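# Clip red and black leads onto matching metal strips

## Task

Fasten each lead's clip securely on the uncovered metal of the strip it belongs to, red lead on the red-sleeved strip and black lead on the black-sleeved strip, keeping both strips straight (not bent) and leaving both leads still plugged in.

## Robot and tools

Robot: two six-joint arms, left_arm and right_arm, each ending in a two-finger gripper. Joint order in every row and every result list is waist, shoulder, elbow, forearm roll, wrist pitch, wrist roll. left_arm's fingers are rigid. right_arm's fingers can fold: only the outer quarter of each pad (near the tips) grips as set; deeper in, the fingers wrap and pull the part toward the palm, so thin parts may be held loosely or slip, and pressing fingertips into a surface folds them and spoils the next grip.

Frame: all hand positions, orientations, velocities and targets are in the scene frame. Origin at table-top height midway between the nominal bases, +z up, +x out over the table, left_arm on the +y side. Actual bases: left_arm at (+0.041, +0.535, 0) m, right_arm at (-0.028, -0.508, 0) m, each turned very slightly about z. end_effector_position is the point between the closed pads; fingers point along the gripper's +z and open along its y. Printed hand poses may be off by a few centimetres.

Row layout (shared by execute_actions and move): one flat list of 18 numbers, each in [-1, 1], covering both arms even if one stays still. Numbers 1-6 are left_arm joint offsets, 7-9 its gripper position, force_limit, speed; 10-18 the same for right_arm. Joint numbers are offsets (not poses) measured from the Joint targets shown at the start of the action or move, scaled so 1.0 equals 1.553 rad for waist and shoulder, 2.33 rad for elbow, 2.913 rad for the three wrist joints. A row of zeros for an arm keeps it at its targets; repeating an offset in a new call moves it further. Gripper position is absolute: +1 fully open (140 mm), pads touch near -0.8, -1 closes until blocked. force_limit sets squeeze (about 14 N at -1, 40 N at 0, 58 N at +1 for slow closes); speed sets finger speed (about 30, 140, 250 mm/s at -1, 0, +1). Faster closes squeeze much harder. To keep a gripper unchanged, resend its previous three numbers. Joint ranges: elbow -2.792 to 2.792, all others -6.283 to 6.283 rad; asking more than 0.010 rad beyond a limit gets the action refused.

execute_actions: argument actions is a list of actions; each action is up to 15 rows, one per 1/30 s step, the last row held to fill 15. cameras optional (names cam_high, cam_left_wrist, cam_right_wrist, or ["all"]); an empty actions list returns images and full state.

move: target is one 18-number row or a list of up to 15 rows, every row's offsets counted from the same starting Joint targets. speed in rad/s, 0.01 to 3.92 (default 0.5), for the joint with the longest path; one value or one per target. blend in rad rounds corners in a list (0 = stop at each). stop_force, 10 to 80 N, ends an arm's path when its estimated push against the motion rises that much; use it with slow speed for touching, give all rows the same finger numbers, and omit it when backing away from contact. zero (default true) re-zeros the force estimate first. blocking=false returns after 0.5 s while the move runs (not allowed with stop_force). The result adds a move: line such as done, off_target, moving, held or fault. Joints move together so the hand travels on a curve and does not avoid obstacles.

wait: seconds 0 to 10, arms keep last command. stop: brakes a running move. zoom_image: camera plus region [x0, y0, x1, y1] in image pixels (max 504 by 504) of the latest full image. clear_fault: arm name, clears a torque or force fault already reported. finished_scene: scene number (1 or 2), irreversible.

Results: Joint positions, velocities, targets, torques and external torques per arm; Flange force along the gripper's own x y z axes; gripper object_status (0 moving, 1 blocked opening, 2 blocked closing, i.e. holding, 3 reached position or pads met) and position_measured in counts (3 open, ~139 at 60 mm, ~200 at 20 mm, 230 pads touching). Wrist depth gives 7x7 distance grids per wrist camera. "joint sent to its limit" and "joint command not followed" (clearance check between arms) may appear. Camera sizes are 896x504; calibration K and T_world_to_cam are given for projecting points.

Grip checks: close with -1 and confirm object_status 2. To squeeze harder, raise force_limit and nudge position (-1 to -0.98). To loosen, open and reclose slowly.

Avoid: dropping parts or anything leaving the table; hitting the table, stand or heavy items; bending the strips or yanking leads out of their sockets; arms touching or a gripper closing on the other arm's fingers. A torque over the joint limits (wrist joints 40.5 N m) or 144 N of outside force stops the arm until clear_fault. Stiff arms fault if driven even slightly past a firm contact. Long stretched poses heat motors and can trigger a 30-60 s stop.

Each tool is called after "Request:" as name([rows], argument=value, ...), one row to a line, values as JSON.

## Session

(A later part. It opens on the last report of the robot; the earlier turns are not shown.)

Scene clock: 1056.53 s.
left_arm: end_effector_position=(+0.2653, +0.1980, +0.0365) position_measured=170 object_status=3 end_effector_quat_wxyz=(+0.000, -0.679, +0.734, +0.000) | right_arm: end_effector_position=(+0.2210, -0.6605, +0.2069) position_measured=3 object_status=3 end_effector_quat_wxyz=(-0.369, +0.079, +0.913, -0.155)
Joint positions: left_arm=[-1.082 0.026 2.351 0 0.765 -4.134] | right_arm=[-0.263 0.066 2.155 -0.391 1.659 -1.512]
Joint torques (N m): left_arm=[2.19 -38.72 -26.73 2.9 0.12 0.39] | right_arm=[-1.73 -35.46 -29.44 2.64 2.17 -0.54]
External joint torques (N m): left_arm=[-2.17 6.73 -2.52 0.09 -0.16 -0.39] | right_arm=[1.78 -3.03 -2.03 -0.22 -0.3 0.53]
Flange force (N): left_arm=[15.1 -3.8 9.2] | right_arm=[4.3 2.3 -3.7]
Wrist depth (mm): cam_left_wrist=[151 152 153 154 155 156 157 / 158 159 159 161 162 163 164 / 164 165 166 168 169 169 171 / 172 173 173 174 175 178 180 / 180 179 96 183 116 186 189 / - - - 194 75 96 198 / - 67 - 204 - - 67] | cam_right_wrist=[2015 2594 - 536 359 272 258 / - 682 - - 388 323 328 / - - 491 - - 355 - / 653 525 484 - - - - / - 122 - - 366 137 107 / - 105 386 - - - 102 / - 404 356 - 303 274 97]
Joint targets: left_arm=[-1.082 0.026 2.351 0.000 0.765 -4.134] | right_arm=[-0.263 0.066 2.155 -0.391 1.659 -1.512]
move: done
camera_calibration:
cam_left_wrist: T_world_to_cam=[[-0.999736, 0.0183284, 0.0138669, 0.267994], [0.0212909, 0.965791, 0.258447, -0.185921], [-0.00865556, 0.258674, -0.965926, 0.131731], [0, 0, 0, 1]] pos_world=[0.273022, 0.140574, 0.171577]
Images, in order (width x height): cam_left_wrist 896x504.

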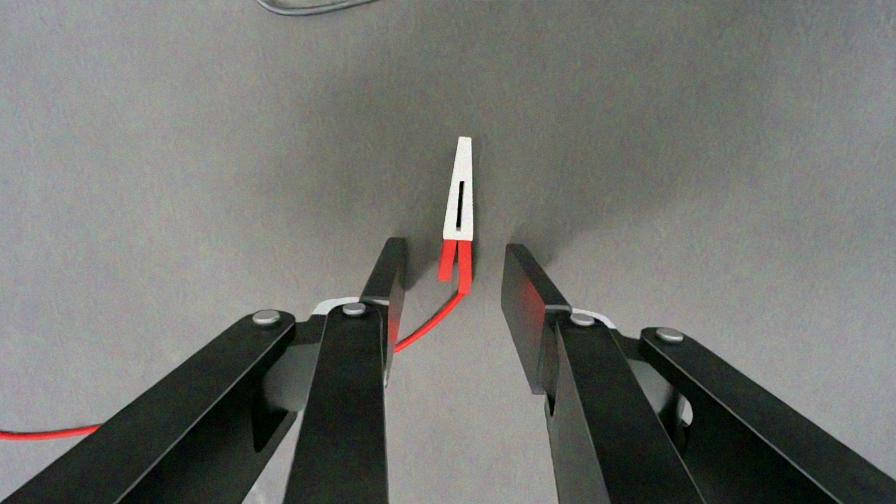

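Request:
move(target=[0, 0.00138, 0.00068, 0, -0.00128, 0, -0.324, -1, 0, 0, 0, 0, 0, 0, 0, 1, 1, 1], speed=0.015, stop_force=10)

Request:
execute_actions([
  [[0,0,0,0,0,0,-1,-1,-1,0,0,0,0,0,0,1,1,1]],
  [[0,0,0,0,0,0,-1,-1,-1,0,0,0,0,0,0,1,1,1]],
  [[0,0,0,0,0,0,-1,-1,-1,0,0,0,0,0,0,1,1,1]],
], cameras=["cam_left_wrist"])

Request:
zoom_image(camera="cam_left_wrist", region=[360, 110, 540, 330])

Scene clock: 1074.80 s.
left_arm: end_effector_position=(+0.2652, +0.1982, +0.0350) position_measured=170 object_status=3 end_effector_quat_wxyz=(+0.000, -0.679, +0.734, +0.000) | right_arm: end_effector_position=(+0.2210, -0.6605, +0.2069) position_measured=3 object_status=3 end_effector_quat_wxyz=(-0.369, +0.079, +0.913, -0.155)
Joint positions: left_arm=[-1.082 0.028 2.353 0 0.761 -4.134] | right_arm=[-0.263 0.066 2.155 -0.391 1.659 -1.512]
Joint torques (N m): left_arm=[3.02 -38.52 -26.71 2.9 0.12 0.34] | right_arm=[-1.8 -35.28 -29.39 2.64 2.16 -0.54]
External joint torques (N m): left_arm=[-3.01 6.37 -2.55 0.08 -0.17 -0.34] | right_arm=[1.85 -3.48 -2.13 -0.22 -0.28 0.53]
Flange force (N): left_arm=[15.7 -1.8 8.7] | right_arm=[5.1 2.3 -3.9]
Wrist depth (mm): cam_left_wrist=[150 151 152 152 154 155 156 / 157 157 158 159 161 161 162 / 163 164 165 166 167 168 170 / 170 172 173 172 173 177 178 / 179 178 96 181 117 186 187 / - - - 192 75 96 196 / - 67 - 202 - - 67] | cam_right_wrist=[2165 755 645 520 476 272 259 / 824 679 - 526 387 323 326 / - - 501 - 403 352 329 / 624 - 441 402 - - 306 / - 121 427 384 331 138 114 / - 105 - 365 - 289 102 / - - 369 321 - 276 -]
Joint targets: left_arm=[-1.082 0.028 2.353 0.000 0.761 -4.134] | right_arm=[-0.263 0.066 2.155 -0.391 1.659 -1.512]
move: done

Scene clock: 1076.50 s.
left_arm: end_effector_position=(+0.2652, +0.1982, +0.0350) position_measured=218 object_status=2 end_effector_quat_wxyz=(+0.000, -0.679, +0.734, +0.000) | right_arm: end_effector_position=(+0.2210, -0.6605, +0.2069) position_measured=3 object_status=3 end_effector_quat_wxyz=(-0.369, +0.079, +0.913, -0.155)
Joint positions: left_arm=[-1.082 0.028 2.353 0 0.761 -4.134] | right_arm=[-0.263 0.066 2.155 -0.391 1.659 -1.512]
Joint torques (N m): left_arm=[2.15 -38.13 -25.89 2.89 0.16 0.4] | right_arm=[-1.74 -35.44 -29.42 2.62 2.16 -0.53]
External joint torques (N m): left_arm=[-2.15 5.92 -3.45 0.1 -0.21 -0.4] | right_arm=[1.83 -2.93 -1.94 -0.2 -0.29 0.51]
External joint torques at the end of the 1st action: left_arm=[-2.21 6.57 -2.47 0.06 -0.14 -0.39] | right_arm=[1.92 -2.39 -1.84 -0.25 -0.31 0.54]
External joint torques at the end of the 2nd action: left_arm=[-2.1 6.37 -2.35 -0.02 -0.14 -0.42] | right_arm=[2.05 -2.9 -1.91 -0.26 -0.32 0.5]
Flange force (N): left_arm=[15.2 -3.9 7.3] | right_arm=[4.2 2.4 -3.6]
Flange force at the end of the 1st action (N): left_arm=[14.9 -3.5 9.0] | right_arm=[3.2 2.8 -3.6]
Flange force at the end of the 2nd action (N): left_arm=[14.3 -3.3 8.8] | right_arm=[4.1 2.8 -3.7]
Wrist depth (mm): cam_left_wrist=[150 151 152 151 154 154 156 / 157 157 158 159 161 161 162 / 163 164 165 166 167 168 170 / 170 172 173 171 175 177 178 / 179 180 178 102 104 186 187 / 188 69 79 - 84 192 197 / - - - - - 68 205] | cam_right_wrist=[- 2047 - 542 428 272 256 / 728 - 569 - 391 322 326 / 704 574 504 - 390 354 - / 647 - 460 - 360 150 286 / - 122 427 - 341 137 114 / - 112 382 - 320 295 102 / - 405 - 354 305 274 -]
Joint targets: left_arm=[-1.082 0.028 2.353 0.000 0.761 -4.134] | right_arm=[-0.263 0.066 2.155 -0.391 1.659 -1.512]
camera_calibration:
cam_left_wrist: T_world_to_cam=[[-0.999736, 0.0183284, 0.0138669, 0.267912], [0.0212909, 0.965791, 0.258447, -0.185725], [-0.00865556, 0.258674, -0.965926, 0.130229], [0, 0, 0, 1]] pos_world=[0.272922, 0.140774, 0.170077]
Images, in order (width x height): cam_left_wrist 896x504.

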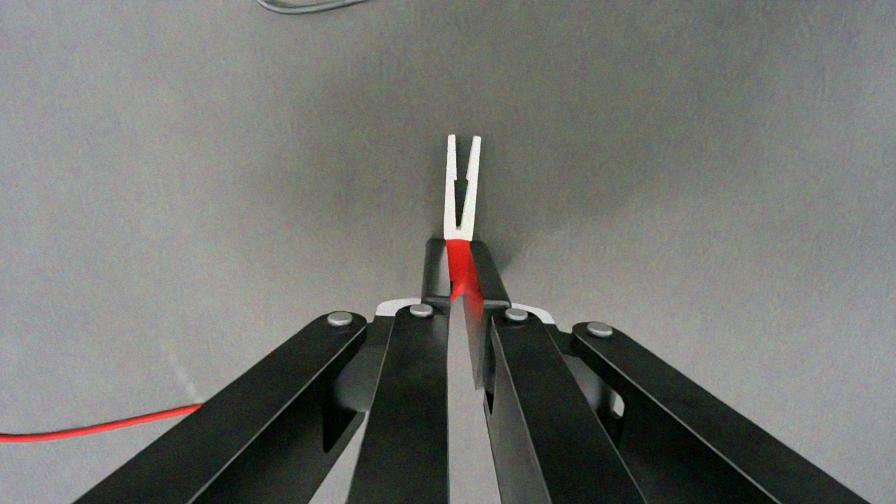

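Scaled by 2.291 from the camera's 896x504 image, which has a finer 1280x720 frame.

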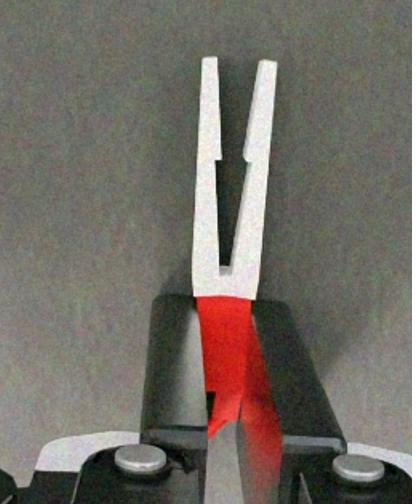

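Request:
move([
  [0,-0.09893,-0.05182,0,0.09419,0,-1,-1,-1,0,0,0,0,0,0,1,1,1],
  [0.09126,0.07704,-0.25549,0,0.16329,0.53159,-1,-1,-1,0,0,0,0,0,0,1,1,1],
], speed=[0.15, 0.6], blend=[0.05, 0], cameras=["cam_left_wrist", "cam_high"])

Scene clock: 1165.37 s.
left_arm: end_effector_position=(+0.4404, +0.0601, +0.2500) position_measured=218 object_status=2 end_effector_quat_wxyz=(+0.000, -0.044, +0.999, +0.000) | right_arm: end_effector_position=(+0.2210, -0.6605, +0.2069) position_measured=3 object_status=3 end_effector_quat_wxyz=(-0.369, +0.079, +0.913, -0.155)
Joint positions: left_arm=[-0.94 0.147 1.757 0 1.237 -2.586] | right_arm=[-0.263 0.066 2.155 -0.391 1.659 -1.512]
Joint torques (N m): left_arm=[2.31 -62.4 -36.75 4.02 0.13 0.38] | right_arm=[-1.61 -35.32 -29.38 2.64 2.16 -0.55]
External joint torques (N m): left_arm=[-2.31 7.32 -3.1 0.03 -0.11 -0.38] | right_arm=[1.7 -2.9 -1.91 -0.23 -0.29 0.53]
Flange force (N): left_arm=[-6.1 -16.2 0.2] | right_arm=[4.1 2.2 -3.5]
Wrist depth (mm): cam_left_wrist=[335 343 346 346 349 351 351 / 354 355 358 360 363 364 373 / 370 370 372 375 380 380 386 / 385 386 387 350 397 398 408 / 396 406 333 100 120 - 423 / 422 - 79 - 84 437 444 / - - - - - 68 459] | cam_right_wrist=[- 2318 - 524 366 272 259 / 862 642 - 509 383 323 325 / - - 503 - - 356 327 / - 546 - 419 368 340 - / - 122 426 - 344 137 108 / - 112 396 - - - 102 / - 412 - - - 276 97]
Joint targets: left_arm=[-0.940 0.147 1.757 0.000 1.237 -2.586] | right_arm=[-0.263 0.066 2.155 -0.391 1.659 -1.512]
move: done
camera_calibration:
cam_left_wrist: T_world_to_cam=[[-0.145454, 0.989266, 0.0140191, 0.00806626], [0.956173, 0.136921, 0.258818, -0.473554], [0.25412, 0.0510508, -0.965824, 0.271917], [0, 0, 0, 1]] pos_world=[0.384873, 0.0429781, 0.385075]
Images, in order (width x height): cam_high 896x504, cam_left_wrist 896x504.

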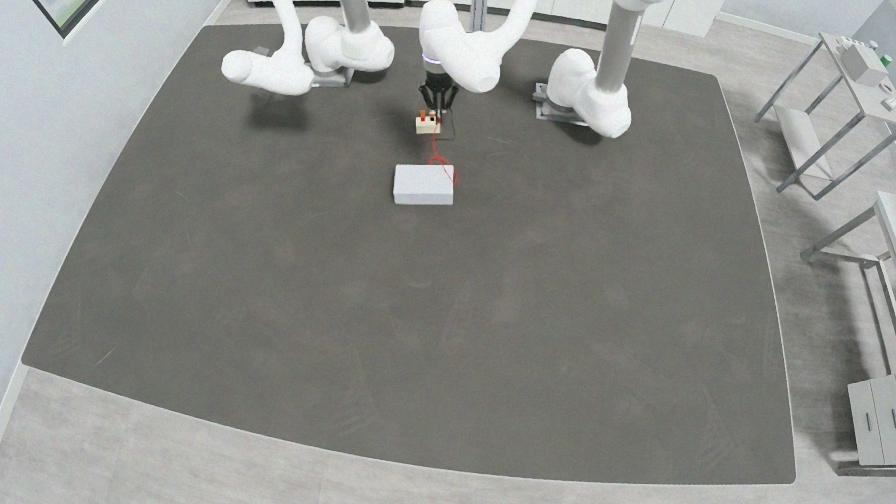

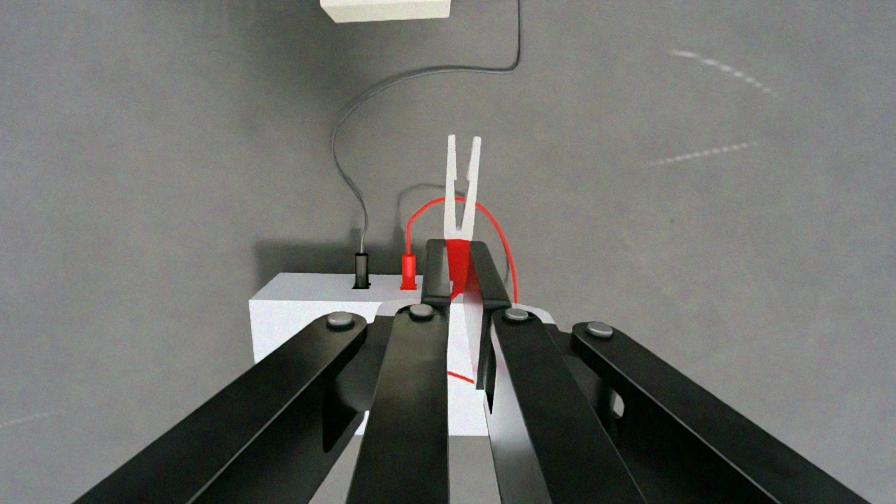

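Request:
move([
  [-0.09761,0.11853,-0.1008,0,0.01743,0.27748,-1,-1,-1,0,0,0,0,0,0,1,1,1],
  [-0.19023,0.11905,-0.0356,0,-0.035,0.40006,-1,-1,-1,0,0,0,0,0,0,1,1,1],
], speed=[0.4, 0.3], blend=[0.08, 0], cameras=["cam_left_wrist", "cam_high"])

Request:
zoom_image(camera="cam_high", region=[370, 70, 530, 210])

Scene clock: 1176.30 s.
left_arm: end_effector_position=(+0.3155, -0.1200, +0.1700) position_measured=218 object_status=2 end_effector_quat_wxyz=(+0.000, +0.634, +0.773, +0.000) | right_arm: end_effector_position=(+0.2210, -0.6605, +0.2069) position_measured=3 object_status=3 end_effector_quat_wxyz=(-0.369, +0.079, +0.913, -0.155)
Joint positions: left_arm=[-1.235 0.332 1.674 0 1.135 -1.421] | right_arm=[-0.263 0.066 2.155 -0.391 1.659 -1.512]
Joint torques (N m): left_arm=[1.84 -80.38 -35.77 3.92 0.23 0.27] | right_arm=[-1.87 -35.32 -29.32 2.66 2.19 -0.55]
External joint torques (N m): left_arm=[-1.77 7.98 -2.49 0.02 -0.18 -0.27] | right_arm=[1.8 -3 -2.02 -0.26 -0.31 0.53]
Flange force (N): left_arm=[-16.9 0.5 3.2] | right_arm=[4.2 2.3 -3.7]
Wrist depth (mm): cam_left_wrist=[269 270 272 235 275 277 257 / 280 282 284 286 290 289 277 / 292 294 296 296 301 303 256 / 305 307 310 162 320 314 273 / 321 322 319 100 105 332 334 / 335 - 79 - 84 344 350 / - - - - - 68 364] | cam_right_wrist=[- 2318 - - 464 272 256 / 2000 - 563 503 394 321 325 / - - - - - 353 - / 598 563 - 423 - - - / 576 121 438 395 330 138 114 / - 105 409 - 321 302 102 / - 386 - 333 302 284 94]
Joint targets: left_arm=[-1.235 0.332 1.674 0.000 1.135 -1.420] | right_arm=[-0.263 0.066 2.155 -0.391 1.659 -1.512]
move: done
camera_calibration:
cam_left_wrist: T_world_to_cam=[[0.967327, 0.253128, 0.0143285, -0.270241], [0.240955, -0.935445, 0.258617, -0.211898], [0.0788668, -0.246715, -0.965874, 0.255109], [0, 0, 0, 1]] pos_world=[0.292349, -0.066874, 0.305075]
Images, in order (width x height): cam_high 896x504, cam_left_wrist 896x504.

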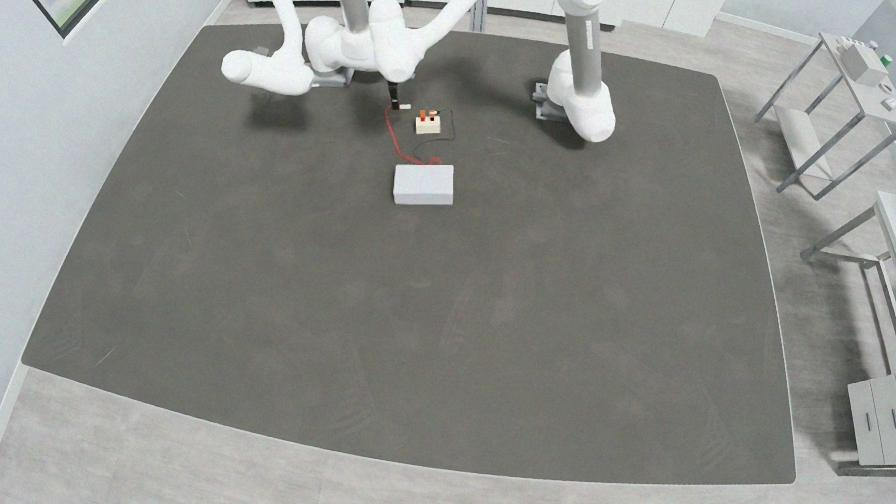

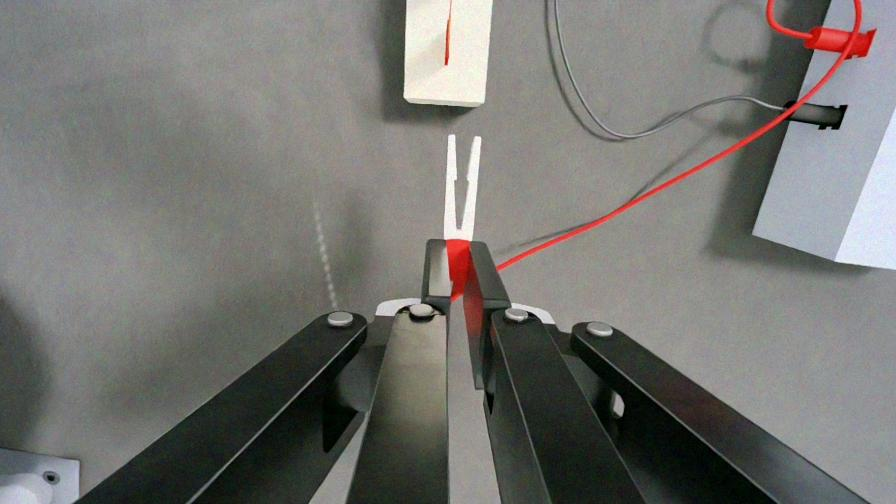

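Scaled by 3.150 from the camera's 896x504 image, which has a finer 1280x720 frame.

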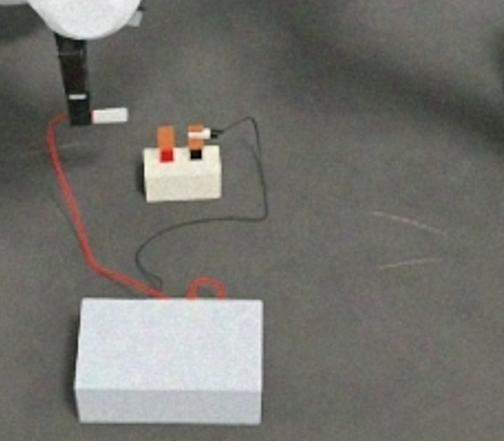

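Request:
zoom_image(camera="cam_left_wrist", region=[380, 0, 520, 260])

Scaled by 1.938 from the camera's 896x504 image, which has a finer 1280x720 frame.

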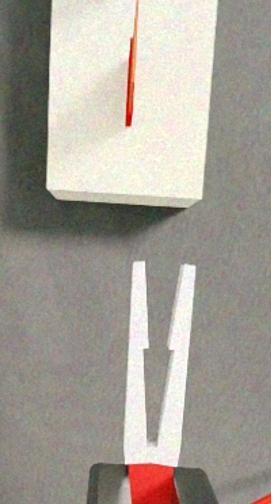

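Request:
move(target=[-0.00386,-0.00138,0.04297,0,-0.03364,0.00333,-1,-1,-1,0,0,0,0,0,0,1,1,1], speed=0.08, cameras=["cam_left_wrist"])

Request:
zoom_image(camera="cam_left_wrist", region=[400, 40, 520, 250])

Scene clock: 1212.10 s.
left_arm: end_effector_position=(+0.3026, -0.0965, +0.1221) position_measured=218 object_status=2 end_effector_quat_wxyz=(+0.000, +0.640, +0.768, +0.000) | right_arm: end_effector_position=(+0.2210, -0.6605, +0.2069) position_measured=3 object_status=3 end_effector_quat_wxyz=(-0.369, +0.079, +0.913, -0.155)
Joint positions: left_arm=[-1.241 0.33 1.774 0 1.037 -1.411] | right_arm=[-0.263 0.066 2.155 -0.391 1.659 -1.512]
Joint torques (N m): left_arm=[2.42 -78.27 -33.51 3.69 0.03 0.34] | right_arm=[-1.43 -35.27 -29.38 2.63 2.19 -0.54]
External joint torques (N m): left_arm=[-2.44 8.07 -2.94 0.06 0.01 -0.35] | right_arm=[1.5 -3.02 -1.87 -0.23 -0.32 0.52]
Flange force (N): left_arm=[-17.6 -0.4 4.1] | right_arm=[4.3 1.8 -3.2]
Wrist depth (mm): cam_left_wrist=[227 228 230 191 232 234 234 / 236 237 239 200 242 244 243 / 247 248 250 250 252 254 253 / 258 258 259 257 265 266 259 / 268 271 267 100 120 279 281 / 282 - 79 - 84 290 295 / - - - - - 68 308] | cam_right_wrist=[- 784 680 - 346 272 256 / - - 650 - 407 325 327 / - - 504 - 396 355 - / 652 542 471 412 359 334 324 / 583 121 - - - 138 114 / - 105 406 - 333 - 102 / - - 354 343 300 - 94]
Joint targets: left_arm=[-1.241 0.330 1.775 0.000 1.037 -1.411] | right_arm=[-0.263 0.066 2.155 -0.391 1.659 -1.512]
move: done
camera_calibration:
cam_left_wrist: T_world_to_cam=[[0.971206, 0.237808, 0.0143698, -0.265696], [0.226129, -0.939135, 0.258633, -0.17021], [0.0750004, -0.247937, -0.965869, 0.216732], [0, 0, 0, 1]] pos_world=[0.28028, -0.0429292, 0.257175]
Images, in order (width x height): cam_left_wrist 896x504.

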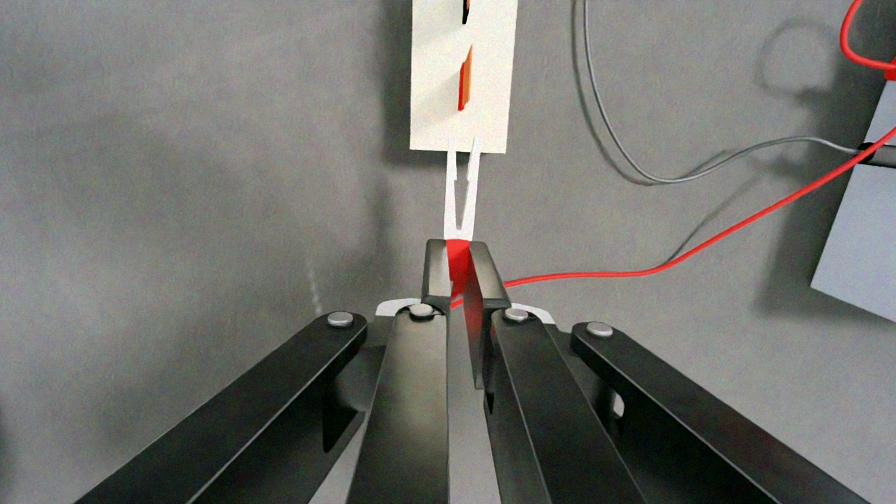

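Scaled by 2.400 from the camera's 896x504 image, which has a finer 1280x720 frame.

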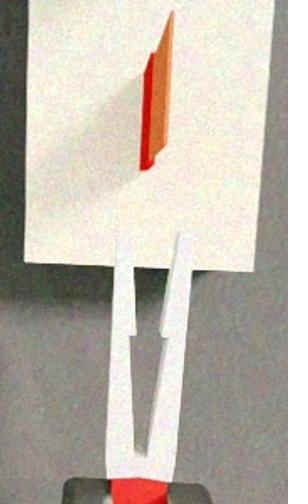

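Request:
move(target=[0.00212,-0.01344,0.01259,0,-0.0029,0.00113,-1,-1,-1,0,0,0,0,0,0,1,1,1], speed=0.03, cameras=["cam_left_wrist"])

Request:
zoom_image(camera="cam_left_wrist", region=[400, 40, 520, 250])

Scene clock: 1236.33 s.
left_arm: end_effector_position=(+0.2996, -0.0818, +0.1220) position_measured=218 object_status=2 end_effector_quat_wxyz=(+0.000, +0.640, +0.768, +0.000) | right_arm: end_effector_position=(+0.2210, -0.6605, +0.2069) position_measured=3 object_status=3 end_effector_quat_wxyz=(-0.369, +0.079, +0.913, -0.155)
Joint positions: left_arm=[-1.238 0.309 1.804 0 1.028 -1.407] | right_arm=[-0.263 0.066 2.155 -0.391 1.659 -1.512]
Joint torques (N m): left_arm=[1.65 -75.84 -33.56 3.69 0.18 0.41] | right_arm=[-1.76 -35.54 -29.41 2.66 2.22 -0.58]
External joint torques (N m): left_arm=[-1.65 7.93 -2.6 0.03 -0.14 -0.41] | right_arm=[1.8 -2.7 -1.95 -0.24 -0.35 0.57]
Flange force (N): left_arm=[-16.5 0.4 4.7] | right_arm=[3.6 2.5 -3.6]
Wrist depth (mm): cam_left_wrist=[227 228 230 191 232 233 233 / 236 238 239 198 241 244 245 / 246 249 250 207 253 254 253 / 257 259 261 257 264 266 260 / 270 271 268 100 120 279 277 / 283 69 79 - 83 290 296 / - - - - - 68 309] | cam_right_wrist=[- - 660 543 432 270 260 / 819 722 555 465 395 323 326 / - - - - - 356 323 / - 531 440 - 374 - 302 / - 122 - - 345 138 114 / - 105 - - 325 - 102 / - - 372 324 302 277 97]
Joint targets: left_arm=[-1.238 0.309 1.804 0.000 1.028 -1.407] | right_arm=[-0.263 0.066 2.155 -0.391 1.659 -1.512]
move: done
camera_calibration:
cam_left_wrist: T_world_to_cam=[[0.971211, 0.237786, 0.0143763, -0.266378], [0.226105, -0.939141, 0.258633, -0.155716], [0.0750006, -0.247937, -0.965869, 0.220498], [0, 0, 0, 1]] pos_world=[0.27738, -0.0282291, 0.257075]
Images, in order (width x height): cam_left_wrist 896x504.

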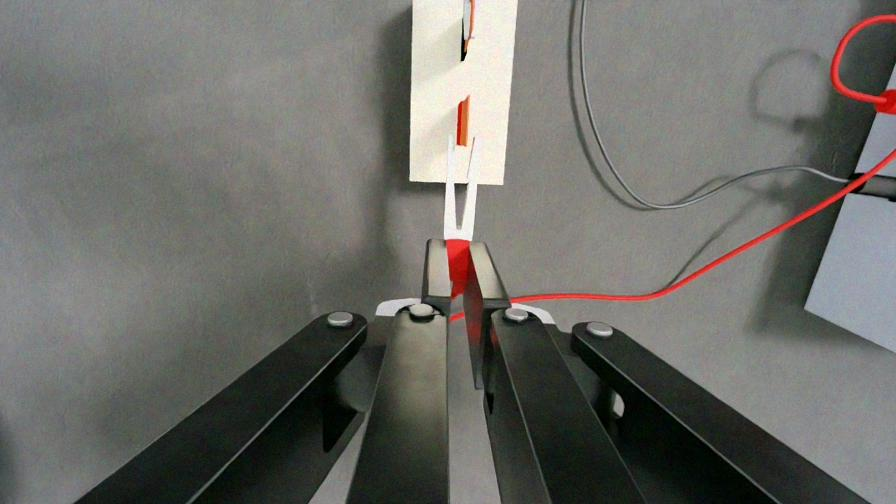

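Scaled by 2.400 from the camera's 896x504 image, which has a finer 1280x720 frame.

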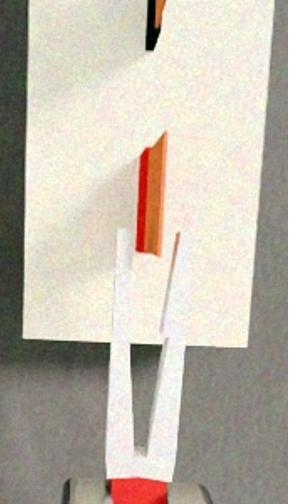

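Request:
move(target=[0.0018,-0.01077,0.00996,0,-0.00222,0.00096,-1,-1,-1,0,0,0,0,0,0,1,1,1], speed=0.025, cameras=["cam_left_wrist"])

Request:
zoom_image(camera="cam_left_wrist", region=[400, 90, 520, 260])

Scene clock: 1253.97 s.
left_arm: end_effector_position=(+0.2974, -0.0700, +0.1220) position_measured=218 object_status=2 end_effector_quat_wxyz=(+0.000, +0.640, +0.768, +0.000) | right_arm: end_effector_position=(+0.2210, -0.6605, +0.2069) position_measured=3 object_status=3 end_effector_quat_wxyz=(-0.369, +0.079, +0.913, -0.155)
Joint positions: left_arm=[-1.235 0.293 1.827 0 1.022 -1.405] | right_arm=[-0.263 0.066 2.155 -0.391 1.659 -1.512]
Joint torques (N m): left_arm=[2.62 -72.47 -33.37 3.61 0.16 0.4] | right_arm=[-1.72 -35.21 -29.47 2.62 2.19 -0.52]
External joint torques (N m): left_arm=[-2.64 6.33 -2.74 0.1 -0.13 -0.4] | right_arm=[1.68 -2.74 -1.76 -0.22 -0.32 0.5]
Flange force (N): left_arm=[-14.7 -1.5 3.3] | right_arm=[3.8 2.2 -3.2]
Wrist depth (mm): cam_left_wrist=[227 229 230 191 233 234 235 / 237 237 239 199 243 244 243 / 247 248 251 207 253 254 254 / 257 259 261 257 264 266 261 / 270 271 269 100 101 280 246 / 281 69 79 - 84 290 299 / - - - - - 68 309] | cam_right_wrist=[2318 - 662 528 432 272 256 / 1782 - - 505 401 325 325 / - - - - 395 354 331 / - - - - 366 329 306 / - 121 - - 343 138 114 / - 113 363 - 322 - 102 / - 404 - - 300 270 97]
Joint targets: left_arm=[-1.235 0.293 1.827 0.000 1.022 -1.405] | right_arm=[-0.263 0.066 2.155 -0.391 1.659 -1.512]
move: done
camera_calibration:
cam_left_wrist: T_world_to_cam=[[0.971211, 0.237786, 0.0143763, -0.26695], [0.226105, -0.939141, 0.258633, -0.144114], [0.0750006, -0.247937, -0.965869, 0.223596], [0, 0, 0, 1]] pos_world=[0.27508, -0.0164291, 0.257075]
Images, in order (width x height): cam_left_wrist 896x504.

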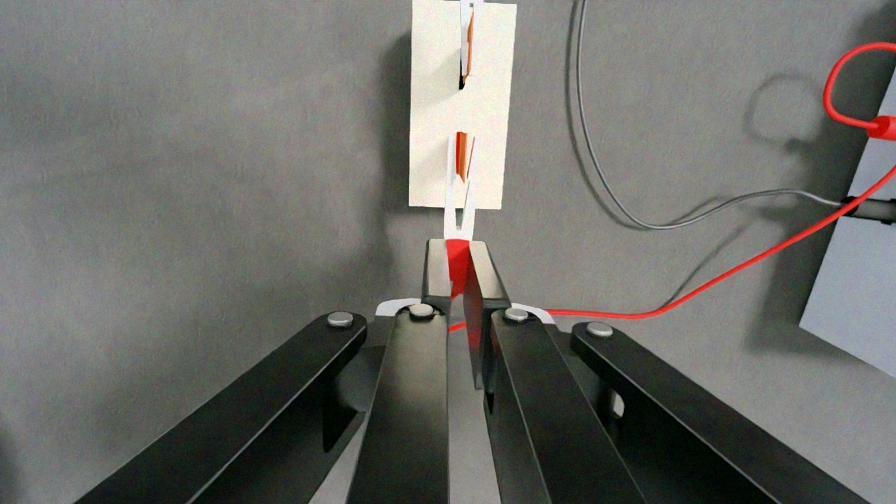

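Scaled by 2.965 from the camera's 896x504 image, which has a finer 1280x720 frame.

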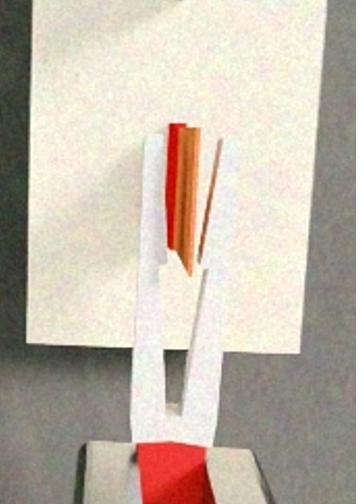

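Request:
execute_actions([
  [[0,0,0,0,0,0,-0.45,-1,-1,0,0,0,0,0,0,1,1,1]],
  [[0,0,0,0,0,0,-0.45,-1,-1,0,0,0,0,0,0,1,1,1]],
], cameras=["cam_left_wrist", "cam_high"])

Request:
zoom_image(camera="cam_left_wrist", region=[390, 80, 530, 310])

Request:
zoom_image(camera="cam_high", region=[370, 70, 530, 210])

Scene clock: 1265.80 s.
left_arm: end_effector_position=(+0.2973, -0.0699, +0.1220) position_measured=186 object_status=3 end_effector_quat_wxyz=(+0.000, +0.640, +0.768, +0.000) | right_arm: end_effector_position=(+0.2210, -0.6605, +0.2069) position_measured=3 object_status=3 end_effector_quat_wxyz=(-0.369, +0.079, +0.913, -0.155)
Joint positions: left_arm=[-1.235 0.293 1.827 0 1.022 -1.405] | right_arm=[-0.263 0.066 2.155 -0.391 1.659 -1.512]
Joint torques (N m): left_arm=[2.47 -74.37 -33.44 3.67 0.22 0.35] | right_arm=[-1.79 -35.42 -29.41 2.61 2.17 -0.52]
External joint torques (N m): left_arm=[-2.48 8.22 -2.56 0.04 -0.17 -0.35] | right_arm=[1.9 -2.96 -1.62 -0.22 -0.29 0.5]
External joint torques at the end of the 1st action: left_arm=[-2.24 7.83 -2.6 0.08 -0.11 -0.39] | right_arm=[1.83 -3 -1.81 -0.22 -0.31 0.55]
Flange force (N): left_arm=[-16.9 -0.7 5.2] | right_arm=[4.4 2.7 -3.1]
Flange force at the end of the 1st action (N): left_arm=[-16.5 -0.4 4.7] | right_arm=[4.3 2.5 -3.4]
Wrist depth (mm): cam_left_wrist=[227 228 230 191 232 233 234 / 236 238 239 199 243 244 244 / 247 248 249 208 253 254 254 / 257 260 260 164 264 266 260 / 271 269 96 176 115 279 258 / 280 - - 286 75 87 296 / - - - 305 - 73 305] | cam_right_wrist=[1970 2471 662 537 461 272 256 / - 677 - 525 396 322 325 / - 580 518 - - 346 - / - - - - - 331 312 / - 122 - - 349 137 108 / - 105 - - 321 - 102 / - - 361 333 301 - 97]
Joint targets: left_arm=[-1.235 0.293 1.827 0.000 1.022 -1.405] | right_arm=[-0.263 0.066 2.155 -0.391 1.659 -1.512]
camera_calibration:
cam_left_wrist: T_world_to_cam=[[0.971209, 0.237793, 0.0143992, -0.266979], [0.226113, -0.939164, 0.258543, -0.144], [0.0750028, -0.247843, -0.965893, 0.223628], [0, 0, 0, 1]] pos_world=[0.27508, -0.0163292, 0.257075]
Images, in order (width x height): cam_high 896x504, cam_left_wrist 896x504.

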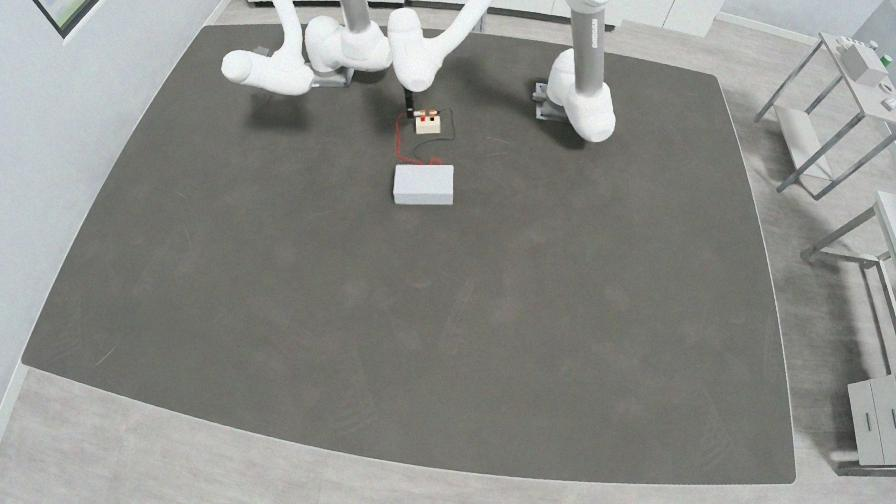

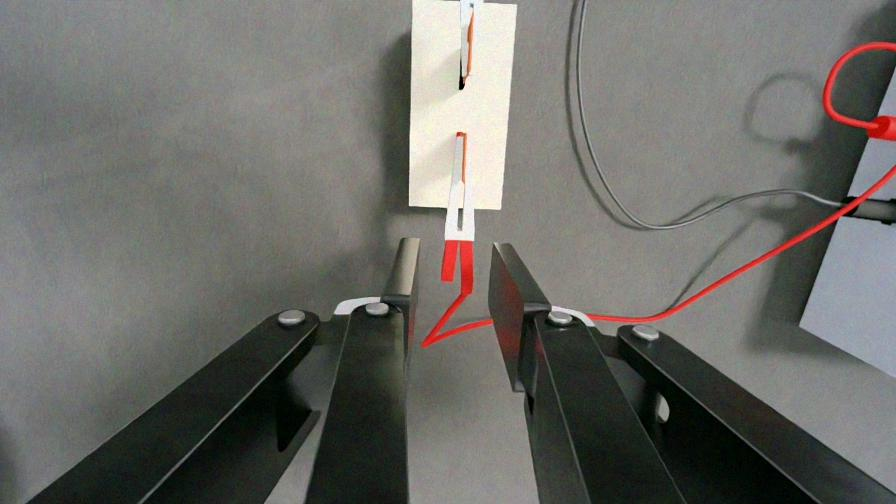

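Scaled by 2.191 from the camera's 896x504 image, which has a finer 1280x720 frame.

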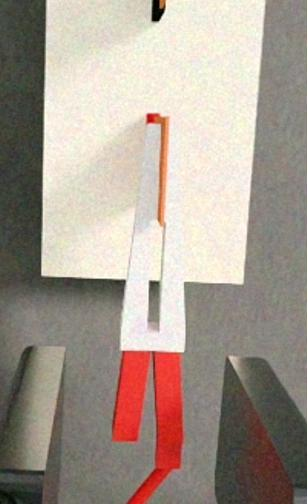

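Scaled by 3.150 from the camera's 896x504 image, which has a finer 1280x720 frame.

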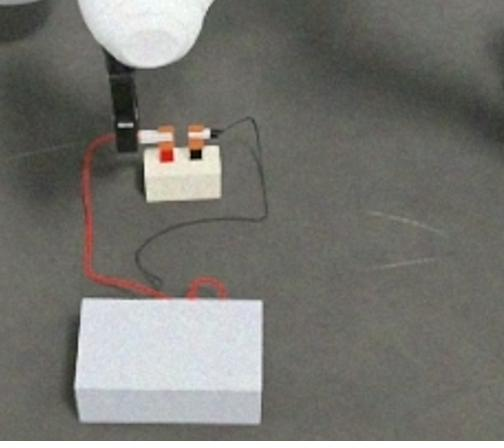

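Request:
move([
  [0,-0.02485,-0.01992,0,0.02918,0,-0.45,-1,-1,0,0,0,0,0,0,1,1,1],
  [0,-0.06033,-0.06452,0,0.08377,0,-0.45,-1,-1,0,0,0,0,0,0,1,1,1],
], speed=[0.05, 0.2], blend=[0.02, 0], cameras=["cam_left_wrist", "cam_high"])

Request:
zoom_image(camera="cam_left_wrist", region=[370, 20, 560, 330])

Request:
zoom_image(camera="cam_high", region=[380, 80, 490, 190])

Scene clock: 1284.57 s.
left_arm: end_effector_position=(+0.2974, -0.0699, +0.2599) position_measured=186 object_status=3 end_effector_quat_wxyz=(+0.000, +0.640, +0.768, +0.000) | right_arm: end_effector_position=(+0.2210, -0.6605, +0.2069) position_measured=3 object_status=3 end_effector_quat_wxyz=(-0.369, +0.079, +0.913, -0.155)
Joint positions: left_arm=[-1.235 0.199 1.677 0 1.266 -1.405] | right_arm=[-0.263 0.066 2.155 -0.391 1.659 -1.512]
Joint torques (N m): left_arm=[2.19 -69.13 -37.17 4.09 0.28 0.38] | right_arm=[-1.64 -35.32 -29.42 2.61 2.19 -0.52]
External joint torques (N m): left_arm=[-2.17 8.33 -3.02 0.05 -0.24 -0.38] | right_arm=[1.66 -2.92 -1.72 -0.22 -0.32 0.5]
Flange force (N): left_arm=[-18.8 0.2 0.6] | right_arm=[4.2 2.2 -3.1]
Wrist depth (mm): cam_left_wrist=[349 355 355 354 356 360 302 / 360 365 367 368 373 368 310 / 381 381 385 385 387 363 324 / 400 403 397 400 404 375 334 / 407 413 96 143 115 426 433 / - - - - 75 96 455 / - - - 469 - 73 66] | cam_right_wrist=[- 826 - - 474 272 258 / 766 693 - - 392 323 326 / 708 609 499 - - 359 322 / - 559 472 - - - 309 / - 122 416 - - 137 108 / - 105 396 - - - 102 / - - - - 306 275 97]
Joint targets: left_arm=[-1.235 0.199 1.677 0.000 1.266 -1.405] | right_arm=[-0.263 0.066 2.155 -0.391 1.659 -1.512]
move: done
camera_calibration:
cam_left_wrist: T_world_to_cam=[[0.971184, 0.237899, 0.0143437, -0.268934], [0.226223, -0.939112, 0.258636, -0.179719], [0.0749995, -0.247938, -0.965868, 0.356814], [0, 0, 0, 1]] pos_world=[0.27508, -0.0163294, 0.394975]
Images, in order (width x height): cam_high 896x504, cam_left_wrist 896x504.

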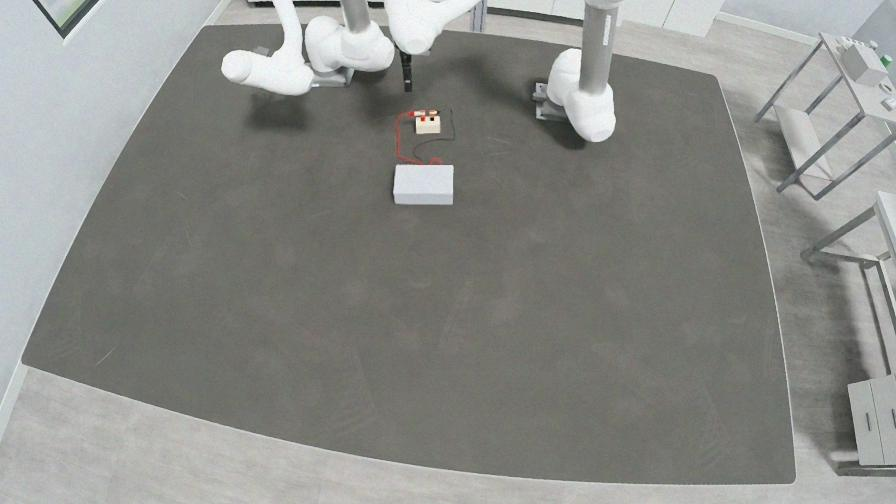

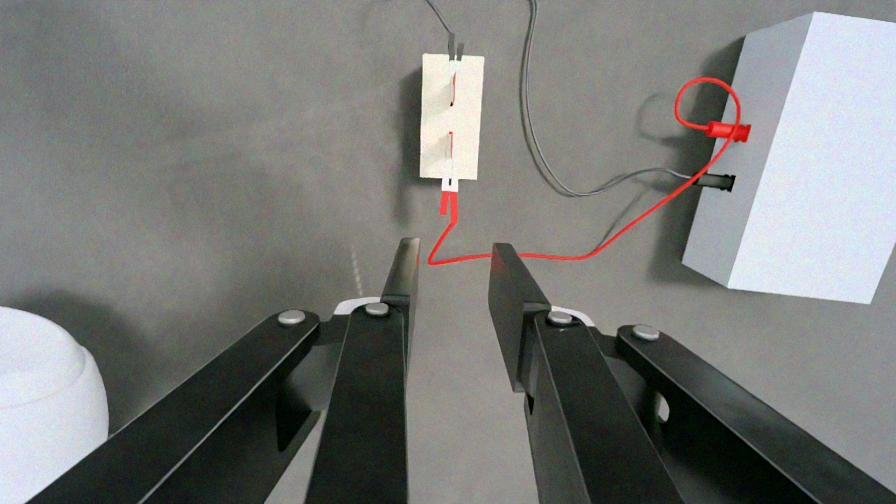

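Scaled by 1.626 from the camera's 896x504 image, which has a finer 1280x720 frame.

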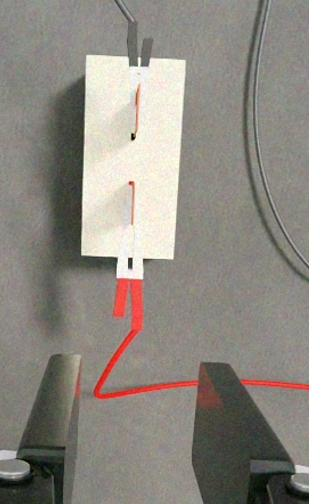

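Scaled by 4.582 from the camera's 896x504 image, which has a finer 1280x720 frame.

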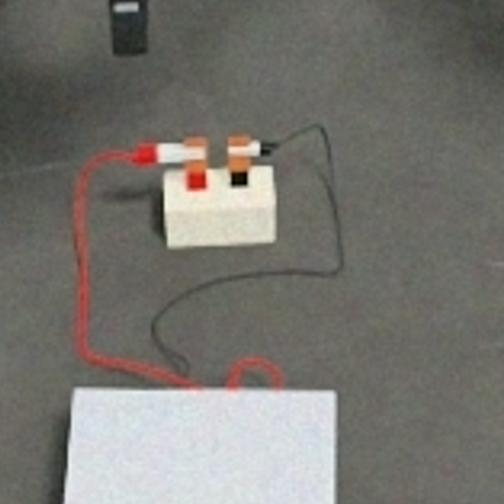

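Request:
finished_scene(scene=1)

The scene is finished: the task was done.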